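# Place red cube beside the right-hand blue cube

## Task

Set the red cube down on the table right next to whichever blue cube lies farther toward the robot's right. That blue cube must not be moved. At the end neither gripper may be touching any cube.

## Robot and tools

Robot: two arms, left_arm and right_arm, each ending in a two-finger parallel gripper. The left_arm base sits near scene (-0.037, +0.271, +0.025) m and the right_arm base near (+0.017, -0.314, +0.014) m, both turned almost not at all about z. A camera stand is fixed behind the arms.

Frames. Scene frame: origin at table-top height midway between the nominal bases, +x outward over the table, +y toward left_arm, +z up. The left/right arm names do not match image sides. The table and the fixed cameras use the scene frame. Each arm reports its hand pose, velocities, targets and wrist-camera pose in its own base frame. Offsets you command are along the axes of that arm's current Hand target. On the gripper, the fingers point along its +z, and they open and close along its y. end_effector_position is the point between the pads, roughly 1 cm short of the fingertips. Reported poses can be wrong by a few cm, more when the arm reaches far.

execute_actions(actions, cameras). actions is a list of actions. Each action is a list of 1 to 15 rows, one row per 1/30 s control step; a short action repeats its final row until step 15. A row always has 14 numbers in [-1, 1], in one list covering both arms: left dx, dy, dz, rx, ry, rz, opening, then right dx, dy, dz, rx, ry, rz, opening. dx..rz are offsets, not poses: every row in an action counts from the Hand target as it was when that action began, so rows do not add up, but the next action or call starts from the new Hand target, and repeating an offset moves the hand further. Scale: 1.0 = 0.6 m for dx, dy, dz and 180 degrees for rotation; rx, ry, rz form a single rotation vector. Opening is absolute, not an offset: +1 fully open (0.094 m), -1 closed. To leave an arm alone, give zeros for its six pose numbers and repeat its present opening (a 0 is a half-open command, not 'no change'). cameras: list of names, ["all"], or [] for none; by default images come only with an empty actions list. An empty actions list returns the full state and images.

move(target, speed, blend, opening_speed, grip_force, blocking, cameras). target: one 14-number row laid out as above, or a list of up to 15 such rows visited in turn; every row is an offset from the same starting Hand targets, not from the previous row. Each gripper travels a straight line and turns the short way. speed: top path speed in m/s, 0.002 to 2.9 (default 0.25), one value or one per row; turning rate is capped at twice that in rad/s. blend: corner rounding radius in m per row (0 = stop at each row). opening_speed: how fast the commanded opening changes, per second on the -1..+1 scale, at least 0.2. grip_force: newtons per finger pad, 10 to 50, one value or one per arm; it stays until changed, and lower values close more slowly. blocking=false returns after about 0.5 s while the move continues. The result adds a move: line with the ending (done, off_target, moving, held, fault) and limits (paced = pose clipped, held = steps withheld). done means at rest within 10 mm and 2 degrees. Whole move is cut at 10 s.

wait(seconds): 0 to 3600; lets time pass without new commands, returns early if a running move ends. stop(): brakes a running move. zoom_image(camera, region): region [x0, y0, x1, y1] in pixels of that camera's latest image, at most 504 by 504. read_manual(section): licence texts only. finished_scene(scene): pass the current scene number; call it only once the goal holds, and call nothing after it in that reply.

Cameras: cam_head_left, cam_head_right, cam_high, cam_low, cam_left_wrist, cam_right_wrist, each 896x504. Calibration is approximate; wrist images can lag while moving.

Result lines: end_effector_position (m) and end_effector_quat_wxyz per arm in its base frame; Hand target, the commanded pose after clipping that the next offsets start from; Tool commands, the present opening commands; grip_measured, the measured finger opening on the -1..+1 scale (reads slightly wide when empty, a little narrower than a firmly squeezed part); Joint positions, whose last number is the opening in metres; Joint velocities, which may say within noise; Joint torques, noisy and offset, not proof of contact. MOTOR HOT and FAULT lines warn of heat and stops.

Behaviour and cautions. Commanded orientation is limited to 40 degrees from the current one each step. The hand often stops a few cm short of its target; waiting does not fix that, so send the remaining distance as a new offset. A blocked arm keeps pushing until you command a target back past the gripper. Faster moves and targets set deeper past a contact strike and press harder. Paths do not avoid obstacles or the other arm; keep the grippers, housings and wrist cameras apart, since arm-to-arm contact can fail everything, and do not close one gripper on the other's fingers. Steer around an arm's own base rather than past it. The wrist-camera cable touching anything counts as the hand touching it. Grip force rises sharply once the fingers pass the part's width; to release, command an opening well above grip_measured. Do not drop objects, let go of moving parts, slam into things or push hard; anything falling off or left off the table fails the task. Loose objects may get nudged now and then, so check positions. Holding loads, staying stretched or pushing against something heats motors; an overheated arm folds up and becomes useless.

Each tool is called after "Emit:" as name(argument=value, ...), one argument or row to a line, values as JSON.

## Session

Emit:
execute_actions(
  actions=[],
)

Scene clock: 0.00 s.
left_arm: end_effector_position=(+0.3993, -0.0016, +0.1059) grip_measured=+1.000 end_effector_quat_wxyz=(+0.600, -0.011, +0.800, +0.012) | right_arm: end_effector_position=(+0.3908, -0.0256, +0.1069) grip_measured=+1.000 end_effector_quat_wxyz=(+0.575, +0.084, +0.809, -0.087)
Joint positions: left_arm=[-0.037 1.549 0.348 0.918 -0.069 -0.013 0.094] | right_arm=[0.071 1.484 0.375 0.763 0.306 0.062 0.094]
Joint velocities: within noise
Joint torques (N m): no reading
Heat: left arm: 30 °C; right arm: 25 °C.
Hand target: left_arm +0.4005, -0.0016, +0.1090; +0.603, -0.011, +0.798, +0.012 | right_arm +0.3911, -0.0258, +0.1078; +0.575, +0.084, +0.809, -0.087
Tool commands: left_gripper/opening=+1.0 right_gripper/opening=+1.0
camera_calibration:
cam_left_wrist: T_world_to_cam=[[0.10793, -0.99097, -0.07959, -0.02169], [-0.48592, 0.01726, -0.87383, 0.32673], [0.86731, 0.13299, -0.47967, -0.19453]] pos_world=[0.32982, -0.00126, 0.19047]
cam_right_wrist: T_world_to_cam=[[-0.19733, -0.98009, 0.02217, 0.05553], [-0.51766, 0.08497, -0.85136, 0.33456], [0.83252, -0.17947, -0.52412, -0.17246]] pos_world=[0.32772, -0.00495, 0.19321]

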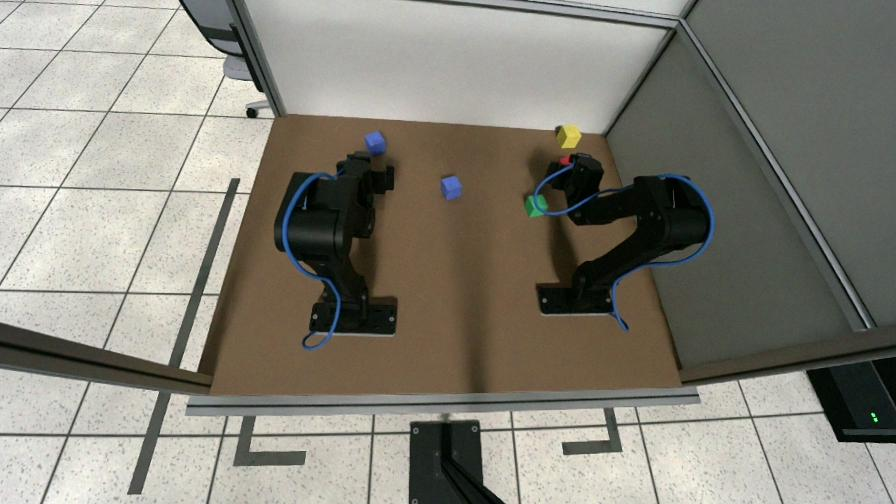

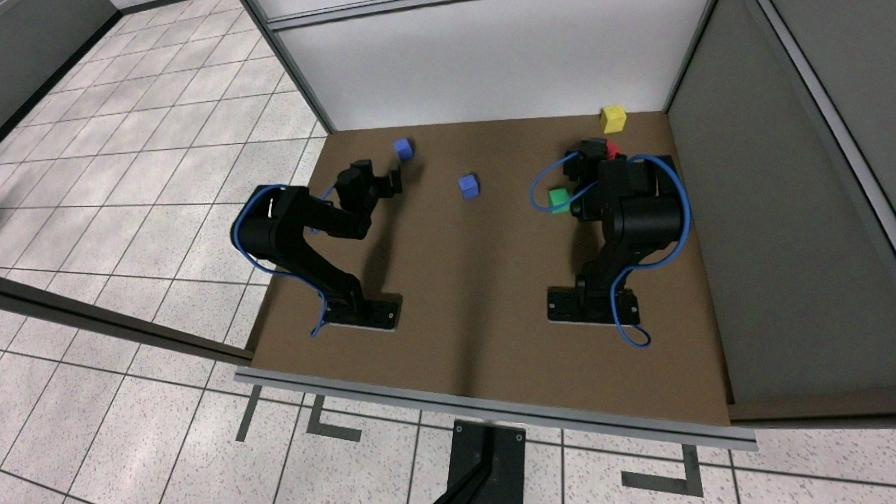

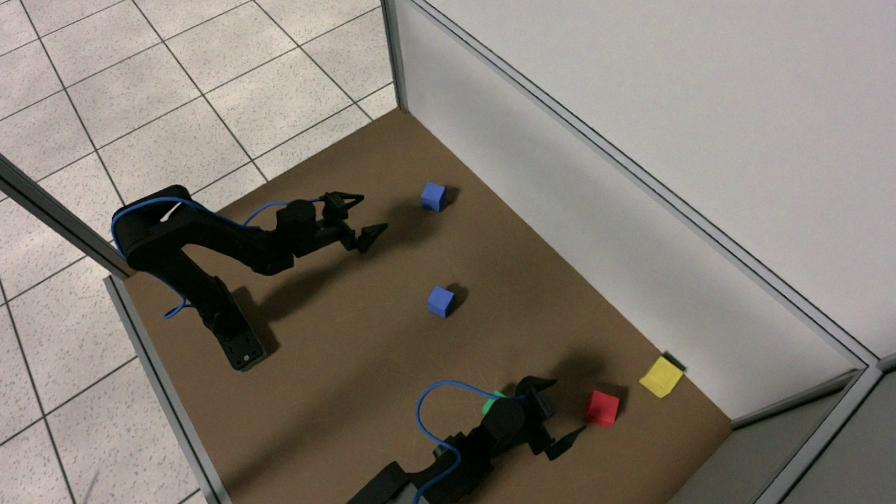

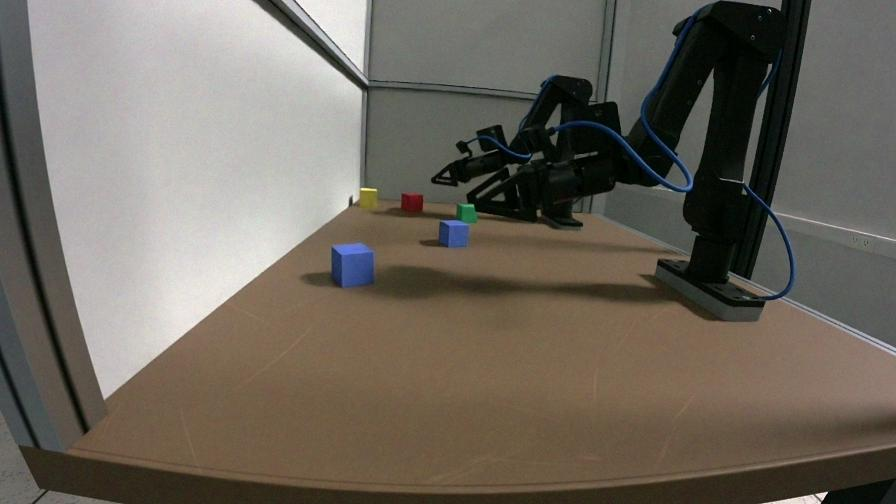

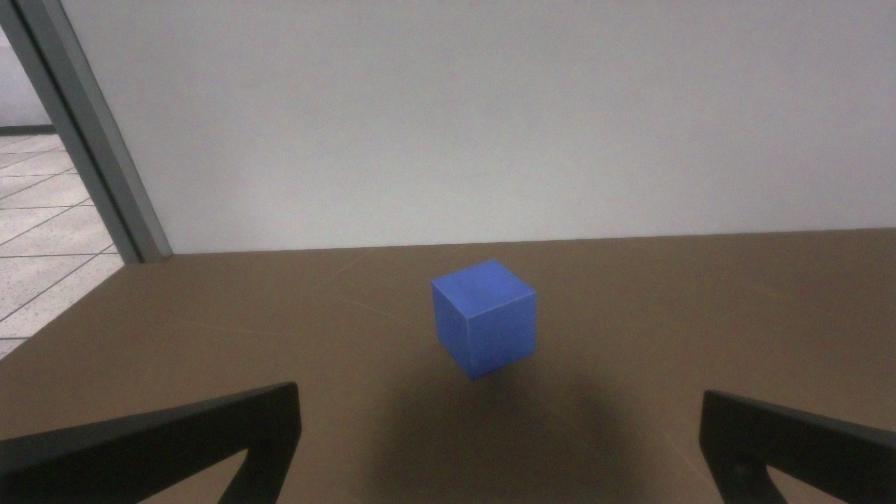

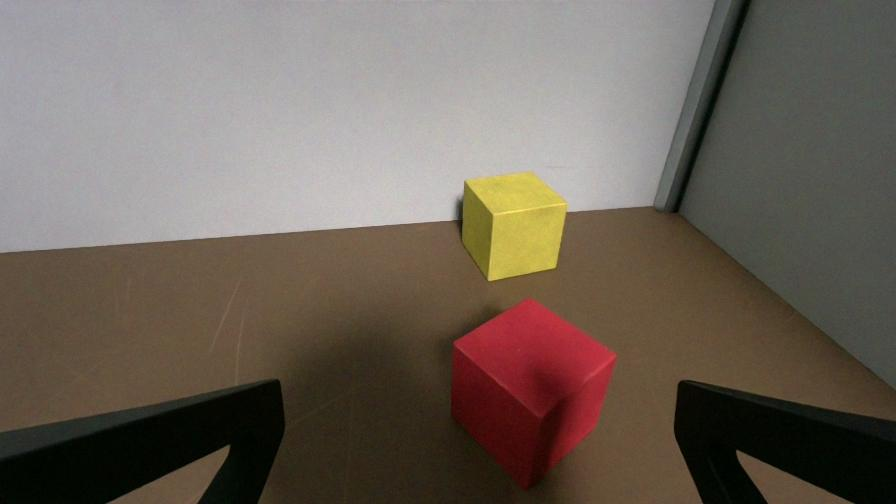

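Emit:
move(
  target=[0,0,0,0,0,0,1,-0.071,-0.0578,0.1538,-0.1597,0.3699,-0.199,1],
  speed=0.4,
  cameras=["cam_right_wrist","cam_high","cam_head_right"],
)

Scene clock: 37.00 s.
left_arm: end_effector_position=(+0.3993, -0.0016, +0.1059) grip_measured=+1.000 end_effector_quat_wxyz=(+0.600, -0.011, +0.800, +0.012) | right_arm: end_effector_position=(+0.4799, -0.0855, +0.1251) grip_measured=+1.000 end_effector_quat_wxyz=(+0.052, -0.245, +0.968, -0.022)
Joint positions: left_arm=[-0.037 1.549 0.348 0.918 -0.069 -0.013 0.094] | right_arm=[-0.179 2.444 2.551 -1.565 -0.003 -0.676 0.094]
Joint torques (N m): left_arm=[0.05 -5.76 5 1.89 -0.03 0.02] | right_arm=[0.32 -11.08 7.39 0.03 0.01 -0.1]
Heat: left arm: 31 °C; right arm: 29 °C.
Hand target: left_arm +0.4005, -0.0016, +0.1090; +0.603, -0.011, +0.798, +0.012 | right_arm +0.4814, -0.0832, +0.1197; +0.000, -0.254, +0.967, +0.000
Off the commanded pose: left_arm 0.003 m, 0 deg | right_arm 0.006 m, 7 deg.
joint sent to its limit (right arm) — joint 4 (wrist pitch), lower limit. The joint targets are off in orientation, not in position.
move: off_target (right_arm)
cam_right_wrist: T_world_to_cam=[[0.47001, -0.88234, 0.02372, -0.29803], [-0.87648, -0.46338, 0.13059, 0.4037], [-0.10424, -0.08217, -0.99115, 0.2685]] pos_world=[0.52191, -0.05384, 0.22047]
Images, in order (width x height): cam_head_right 896x504, cam_high 896x504, cam_right_wrist 896x504.

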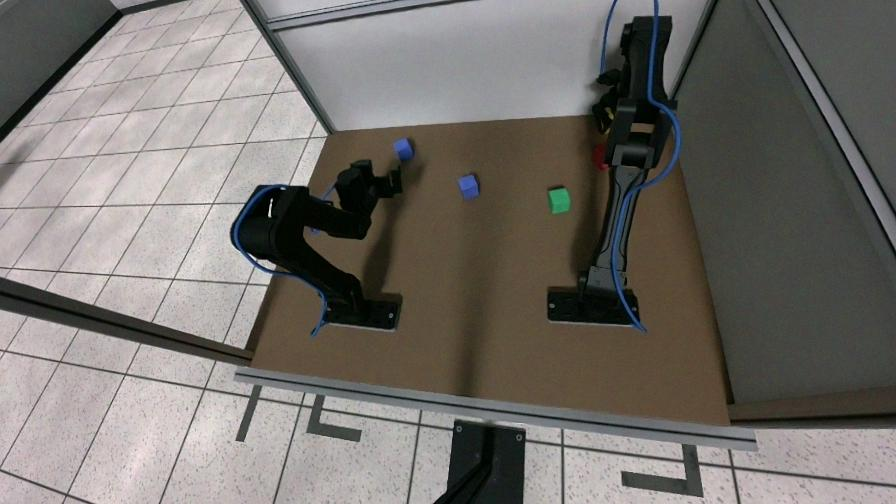

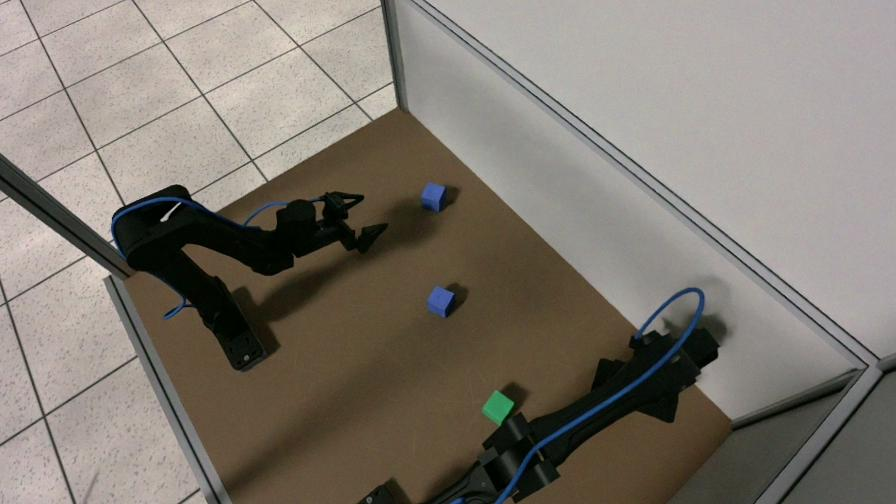

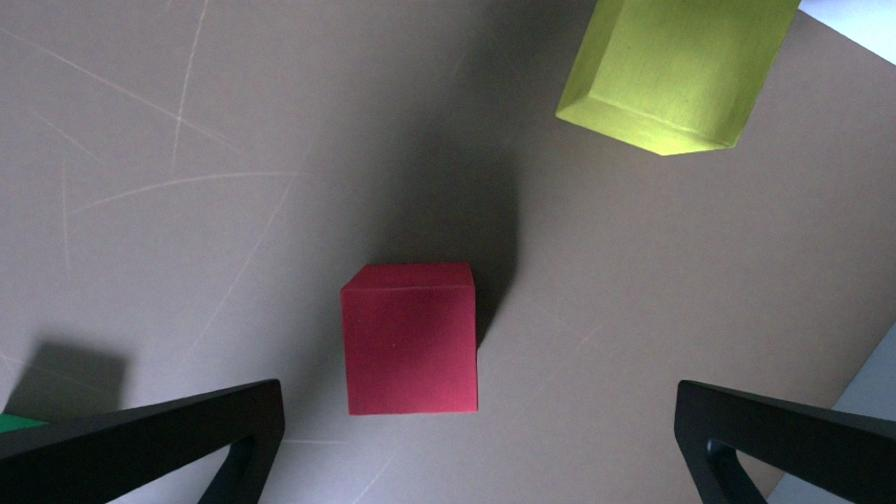

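Emit:
move(
  target=[
    [0,0,0,0,0,0,1,0.019,0.032,0.03,0,0,0,1],
    [0,0,0,0,0,0,1,0.019,0.032,0.1795,0,0,0,-0.3],
    [0,0,0,0,0,0,1,0.019,0.032,0,0,0,0,-0.3],
  ],
  blend=[0.015,0,0],
  speed=0.25,
  cameras=["cam_right_wrist","cam_head_left","cam_high"],
)

Scene clock: 54.63 s.
left_arm: end_effector_position=(+0.3993, -0.0016, +0.1059) grip_measured=+1.000 end_effector_quat_wxyz=(+0.600, -0.011, +0.800, +0.012) | right_arm: end_effector_position=(+0.4592, -0.0752, +0.1046) grip_measured=+0.054 end_effector_quat_wxyz=(+0.003, -0.254, +0.967, -0.007)
Joint positions: left_arm=[-0.037 1.549 0.348 0.918 -0.069 -0.013 0.094] | right_arm=[-0.16 2.419 2.426 -1.566 0.011 -0.675 0.049]
Joint torques (N m): left_arm=[0.05 -5.75 5 1.89 -0.03 0.02] | right_arm=[0.17 -15.06 7.65 -0.17 -0.1 0.05]
Heat: left arm: 32 °C; right arm: 30 °C.
Hand target: left_arm +0.4005, -0.0016, +0.1090; +0.603, -0.011, +0.798, +0.012 | right_arm +0.4619, -0.0719, +0.1198; -0.001, -0.254, +0.967, +0.000
Off the commanded pose: left_arm 0.003 m, 0 deg | right_arm 0.016 m, 1 deg.
joint sent to its limit (right arm) — joint 4 (wrist pitch), lower limit. The joint targets are off in orientation, not in position.
move: off_target (right_arm)
cam_right_wrist: T_world_to_cam=[[0.48514, -0.87398, -0.02829, -0.27958], [-0.85059, -0.47917, 0.21654, 0.37096], [-0.20281, -0.08099, -0.97586, 0.29063]] pos_world=[0.51011, -0.04305, 0.19538]
Images, in order (width x height): cam_head_left 896x504, cam_high 896x504, cam_right_wrist 896x504.

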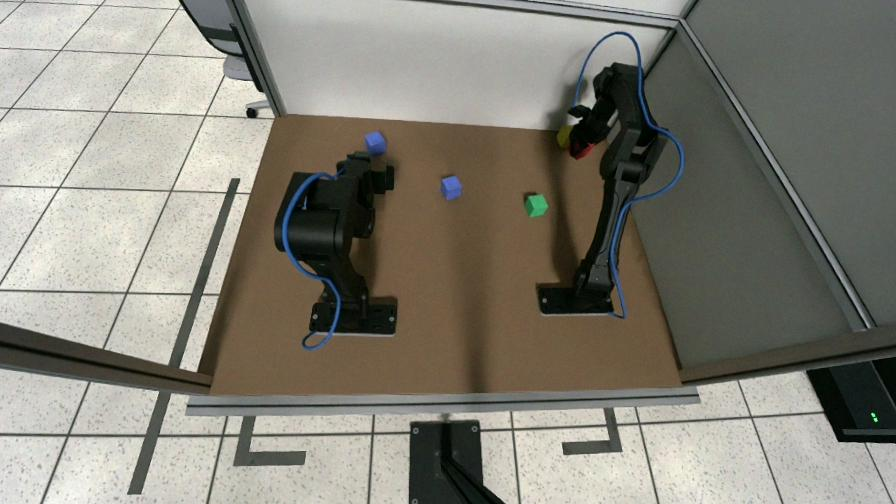

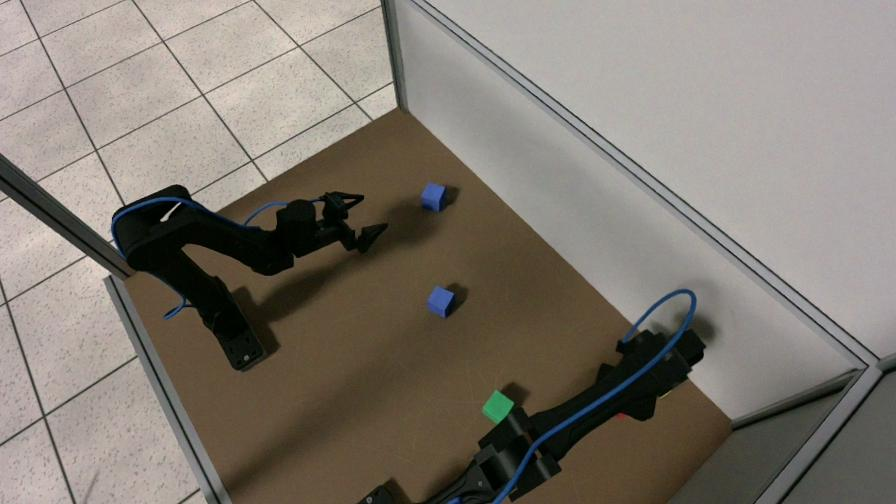

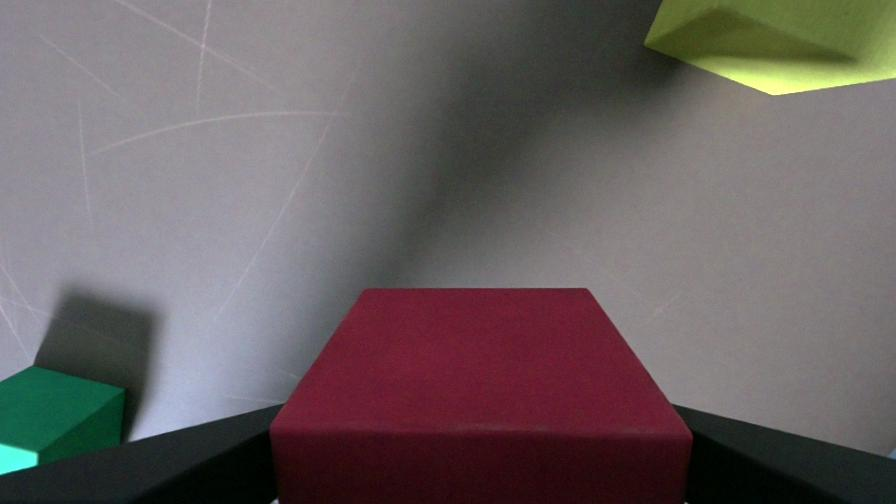

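Emit:
move(
  target=[0,0,0,0,0,0,1,0.0737,0.4208,-0.0337,0,0,-0.0583,-0.3],
  speed=0.35,
  cameras=["cam_right_wrist","cam_high"],
)

Scene clock: 63.27 s.
left_arm: end_effector_position=(+0.3993, -0.0016, +0.1059) grip_measured=+1.000 end_effector_quat_wxyz=(+0.600, -0.011, +0.800, +0.012) | right_arm: end_effector_position=(+0.3010, +0.1245, +0.1342) grip_measured=+0.054 end_effector_quat_wxyz=(-0.015, -0.342, +0.940, +0.002)
Joint positions: left_arm=[-0.037 1.549 0.348 0.918 -0.069 -0.013 0.094] | right_arm=[0.386 1.806 1.603 -1.398 -0.005 -0.312 0.049]
Joint torques (N m): left_arm=[0.06 -5.76 5.01 1.89 -0.03 0.01] | right_arm=[0.66 -11.15 4.55 0.05 0 0.1]
Heat: left arm: 32 °C; right arm: 30 °C.
Hand target: left_arm +0.4005, -0.0016, +0.1090; +0.603, -0.011, +0.798, +0.012 | right_arm +0.2993, +0.1262, +0.1401; -0.001, -0.341, +0.940, +0.000
Off the commanded pose: left_arm 0.003 m, 0 deg | right_arm 0.006 m, 2 deg.
move: done
cam_right_wrist: T_world_to_cam=[[0.63472, -0.77056, -0.05803, -0.08134], [-0.73898, -0.62722, 0.24595, 0.30648], [-0.22592, -0.11323, -0.96754, 0.3134]] pos_world=[0.34891, 0.16504, 0.22313]
Images, in order (width x height): cam_high 896x504, cam_right_wrist 896x504.

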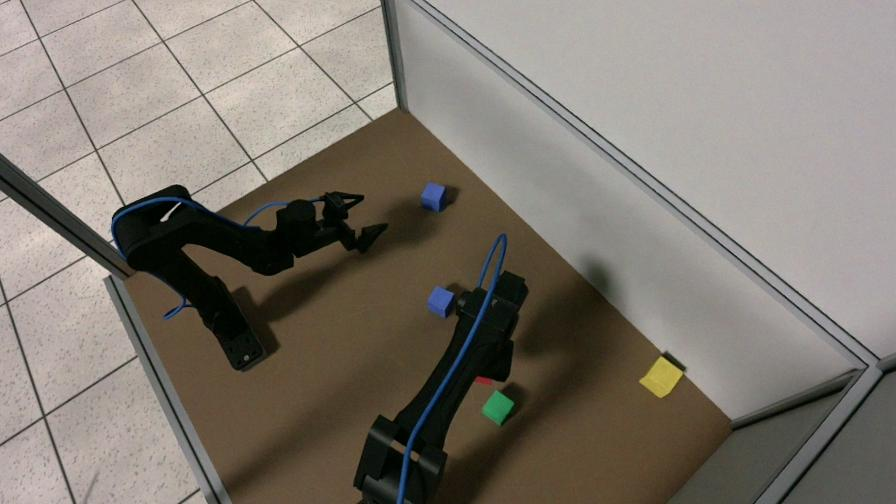

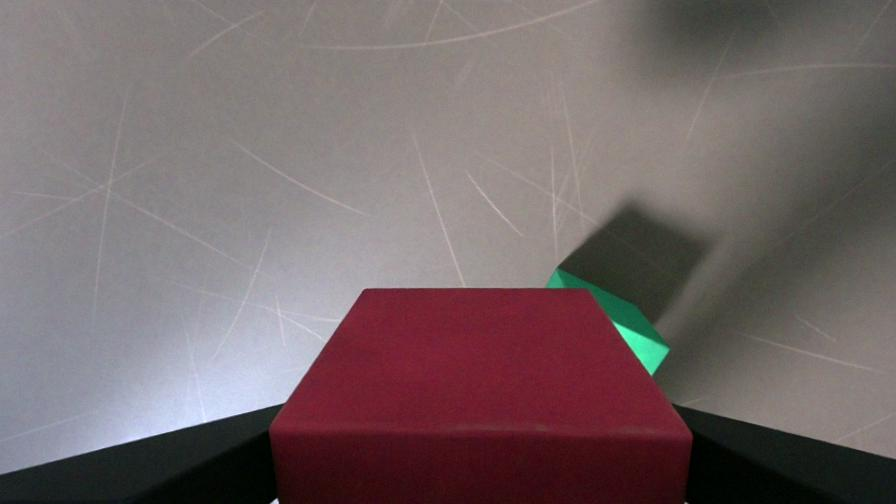

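Emit:
move(
  target=[0,0,0,0,0,0,1,-0.1543,0.1838,0,0,0,0,-0.3],
  speed=0.35,
  cameras=["cam_right_wrist","cam_high","cam_head_left"],
)

Scene clock: 67.73 s.
left_arm: end_effector_position=(+0.3993, -0.0016, +0.1059) grip_measured=+1.000 end_effector_quat_wxyz=(+0.600, -0.011, +0.800, +0.012) | right_arm: end_effector_position=(+0.2961, +0.2693, +0.1402) grip_measured=+0.054 end_effector_quat_wxyz=(+0.001, -0.349, +0.937, +0.003)
Joint positions: left_arm=[-0.037 1.549 0.348 0.918 -0.069 -0.013 0.094] | right_arm=[0.733 2.09 2.021 -1.498 -0.005 0.02 0.049]
Joint torques (N m): left_arm=[0.06 -5.76 5.01 1.89 -0.03 0.01] | right_arm=[-0.23 -9.18 7.75 -0.13 0.02 0.14]
Heat: left arm: 32 °C; right arm: 29 °C.
Hand target: left_arm +0.4005, -0.0016, +0.1090; +0.603, -0.011, +0.798, +0.012 | right_arm +0.2997, +0.2701, +0.1401; -0.001, -0.341, +0.940, +0.000
Off the commanded pose: left_arm 0.003 m, 0 deg | right_arm 0.004 m, 1 deg.
move: done
cam_right_wrist: T_world_to_cam=[[0.64798, -0.76004, -0.04963, 0.02572], [-0.73609, -0.64164, 0.21555, 0.39958], [-0.19567, -0.10315, -0.97523, 0.32387]] pos_world=[0.34083, 0.30934, 0.231]
Images, in order (width x height): cam_head_left 896x504, cam_high 896x504, cam_right_wrist 896x504.

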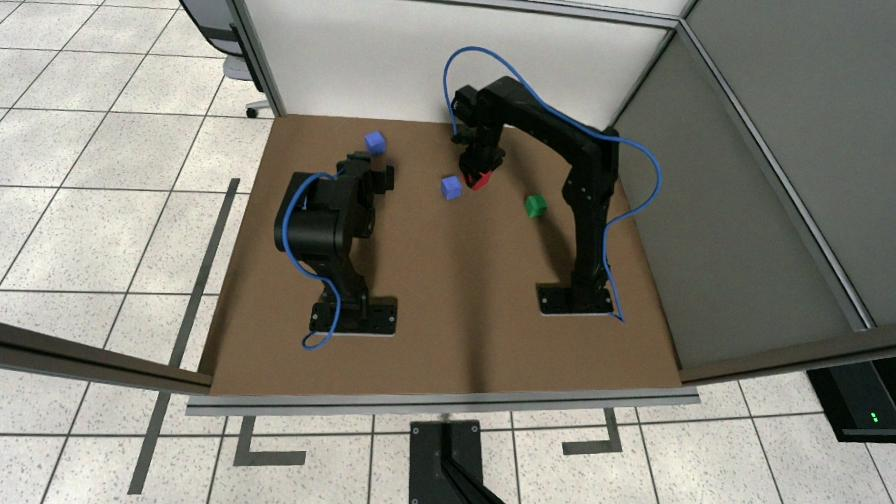

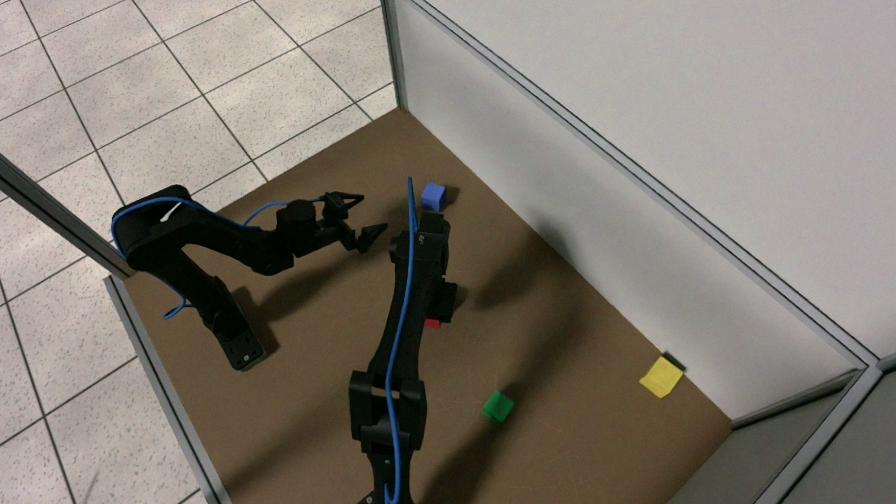

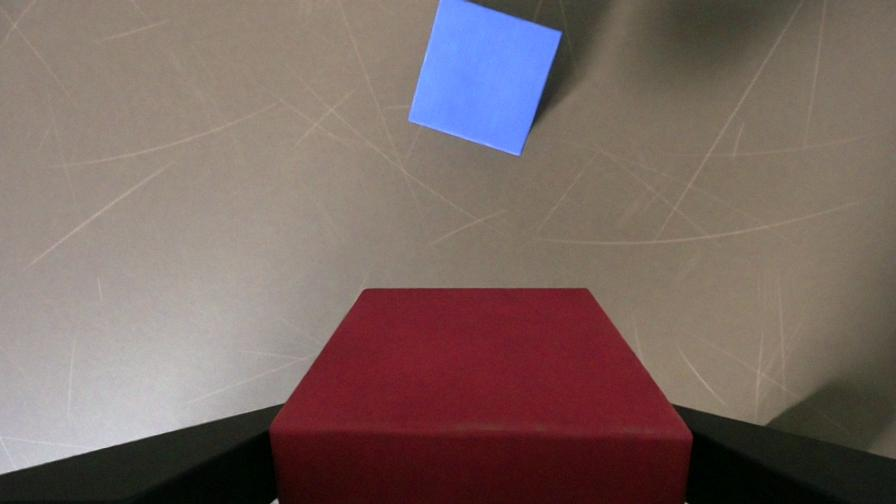

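Emit:
move(
  target=[
    [0,0,0,0,0,0,1,-0.0362,0.0223,0.09,0,0,0.086,-0.3],
    [0,0,0,0,0,0,1,-0.0362,0.0223,0.2117,0,0,0.086,-0.3],
  ],
  blend=[0.01,0],
  speed=[0.25,0.12],
  cameras=["cam_low","cam_right_wrist"],
)

Scene clock: 80.10 s.
left_arm: end_effector_position=(+0.3993, -0.0016, +0.1059) grip_measured=+1.000 end_effector_quat_wxyz=(+0.600, -0.011, +0.800, +0.012) | right_arm: end_effector_position=(+0.3102, +0.2950, +0.0235) grip_measured=+0.054 end_effector_quat_wxyz=(+0.006, -0.229, +0.973, +0.006)
Joint positions: left_arm=[-0.037 1.549 0.348 0.918 -0.069 -0.013 0.094] | right_arm=[0.756 2.214 1.75 -1.091 -0.005 0.293 0.049]
Joint torques (N m): left_arm=[0.06 -5.78 5 1.89 -0.03 0.01] | right_arm=[0.25 -10.45 4.48 0.17 -0.03 0.41]
Heat: left arm: 32 °C; right arm: 30 °C.
Hand target: left_arm +0.4005, -0.0016, +0.1090; +0.603, -0.011, +0.798, +0.012 | right_arm +0.3075, +0.2943, +0.0131; -0.001, -0.212, +0.977, +0.000
Off the commanded pose: left_arm 0.003 m, 0 deg | right_arm 0.011 m, 2 deg.
move: off_target (right_arm)
cam_right_wrist: T_world_to_cam=[[0.43962, -0.89656, -0.05401, 0.13523], [-0.87371, -0.44081, 0.20569, 0.43524], [-0.20822, -0.04324, -0.97713, 0.20173]] pos_world=[0.36283, 0.32183, 0.11489]

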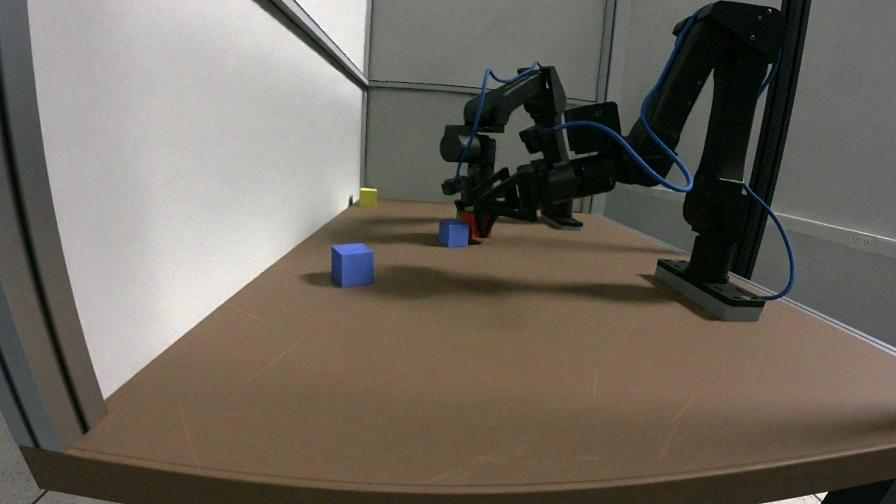

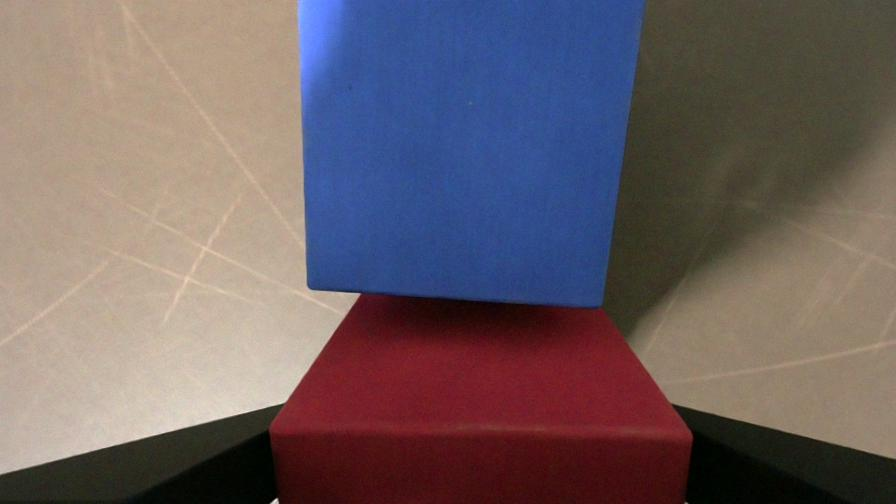

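Emit:
zoom_image(
  camera="cam_low",
  region=[400, 180, 540, 270],
)

Scaled by 3.600 from the camera's image (finer frame: 1280x720).

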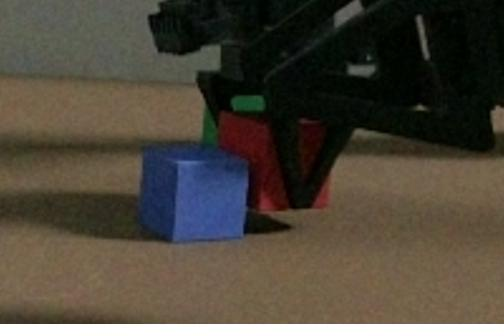

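Emit:
move(
  target=[0,0,0,0,0,0,1,0.008,0,0.014,0,0,0,-0.3],
  speed=0.1,
  cameras=["cam_low"],
)

Emit:
zoom_image(
  camera="cam_low",
  region=[400, 180, 540, 270],
)

Scene clock: 90.43 s.
left_arm: end_effector_position=(+0.3993, -0.0016, +0.1059) grip_measured=+1.000 end_effector_quat_wxyz=(+0.600, -0.011, +0.800, +0.012) | right_arm: end_effector_position=(+0.3068, +0.2917, +0.0120) grip_measured=+0.054 end_effector_quat_wxyz=(+0.002, -0.228, +0.974, +0.004)
Joint positions: left_arm=[-0.037 1.549 0.348 0.918 -0.069 -0.013 0.094] | right_arm=[0.756 2.214 1.703 -1.052 -0.005 0.296 0.049]
Joint torques (N m): left_arm=[0.08 -5.76 5 1.89 -0.03 0.01] | right_arm=[0.65 -11.02 4.34 0.15 0.02 0.4]
Heat: left arm: 32 °C; right arm: 31 °C.
Hand target: left_arm +0.4005, -0.0016, +0.1090; +0.603, -0.011, +0.798, +0.012 | right_arm +0.3031, +0.2923, +0.0047; -0.001, -0.212, +0.977, +0.000
Off the commanded pose: left_arm 0.003 m, 0 deg | right_arm 0.008 m, 2 deg.
move: done

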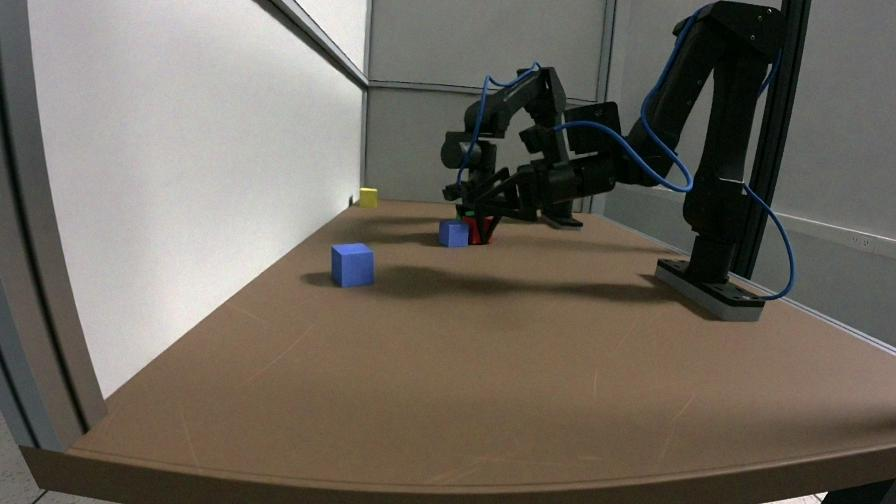

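Scaled by 3.600 from the camera's image (finer frame: 1280x720).

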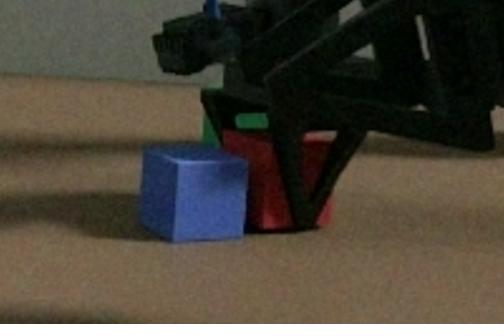

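Emit:
move(
  target=[
    [0,0,0,0,0,0,1,0.003,0,0.007,0,0,0,0.5],
    [0,0,0,0,0,0,1,0.003,0,-0.2,0,0,0,0.5],
  ],
  speed=0.1,
  cameras=[],
)

Scene clock: 96.93 s.
left_arm: end_effector_position=(+0.3993, -0.0016, +0.1059) grip_measured=+1.000 end_effector_quat_wxyz=(+0.600, -0.011, +0.800, +0.012) | right_arm: end_effector_position=(+0.3009, +0.2888, +0.1146) grip_measured=+0.498 end_effector_quat_wxyz=(-0.010, -0.229, +0.973, -0.003)
Joint positions: left_arm=[-0.037 1.549 0.348 0.918 -0.069 -0.013 0.094] | right_arm=[0.76 2.185 2.067 -1.474 -0.005 0.299 0.07]
Joint torques (N m): left_arm=[0.06 -5.78 5.01 1.89 -0.03 0.02] | right_arm=[0.39 -12.4 7.62 -0.17 -0.03 0.38]
Heat: left arm: 32 °C; right arm: 32 °C.
Hand target: left_arm +0.4005, -0.0016, +0.1090; +0.603, -0.011, +0.798, +0.012 | right_arm +0.3017, +0.2917, +0.1248; +0.000, -0.212, +0.977, +0.000
Off the commanded pose: left_arm 0.003 m, 0 deg | right_arm 0.010 m, 2 deg.
move: done

Emit:
finished_scene(
  scene=2,
)

The scene is finished: the task was done.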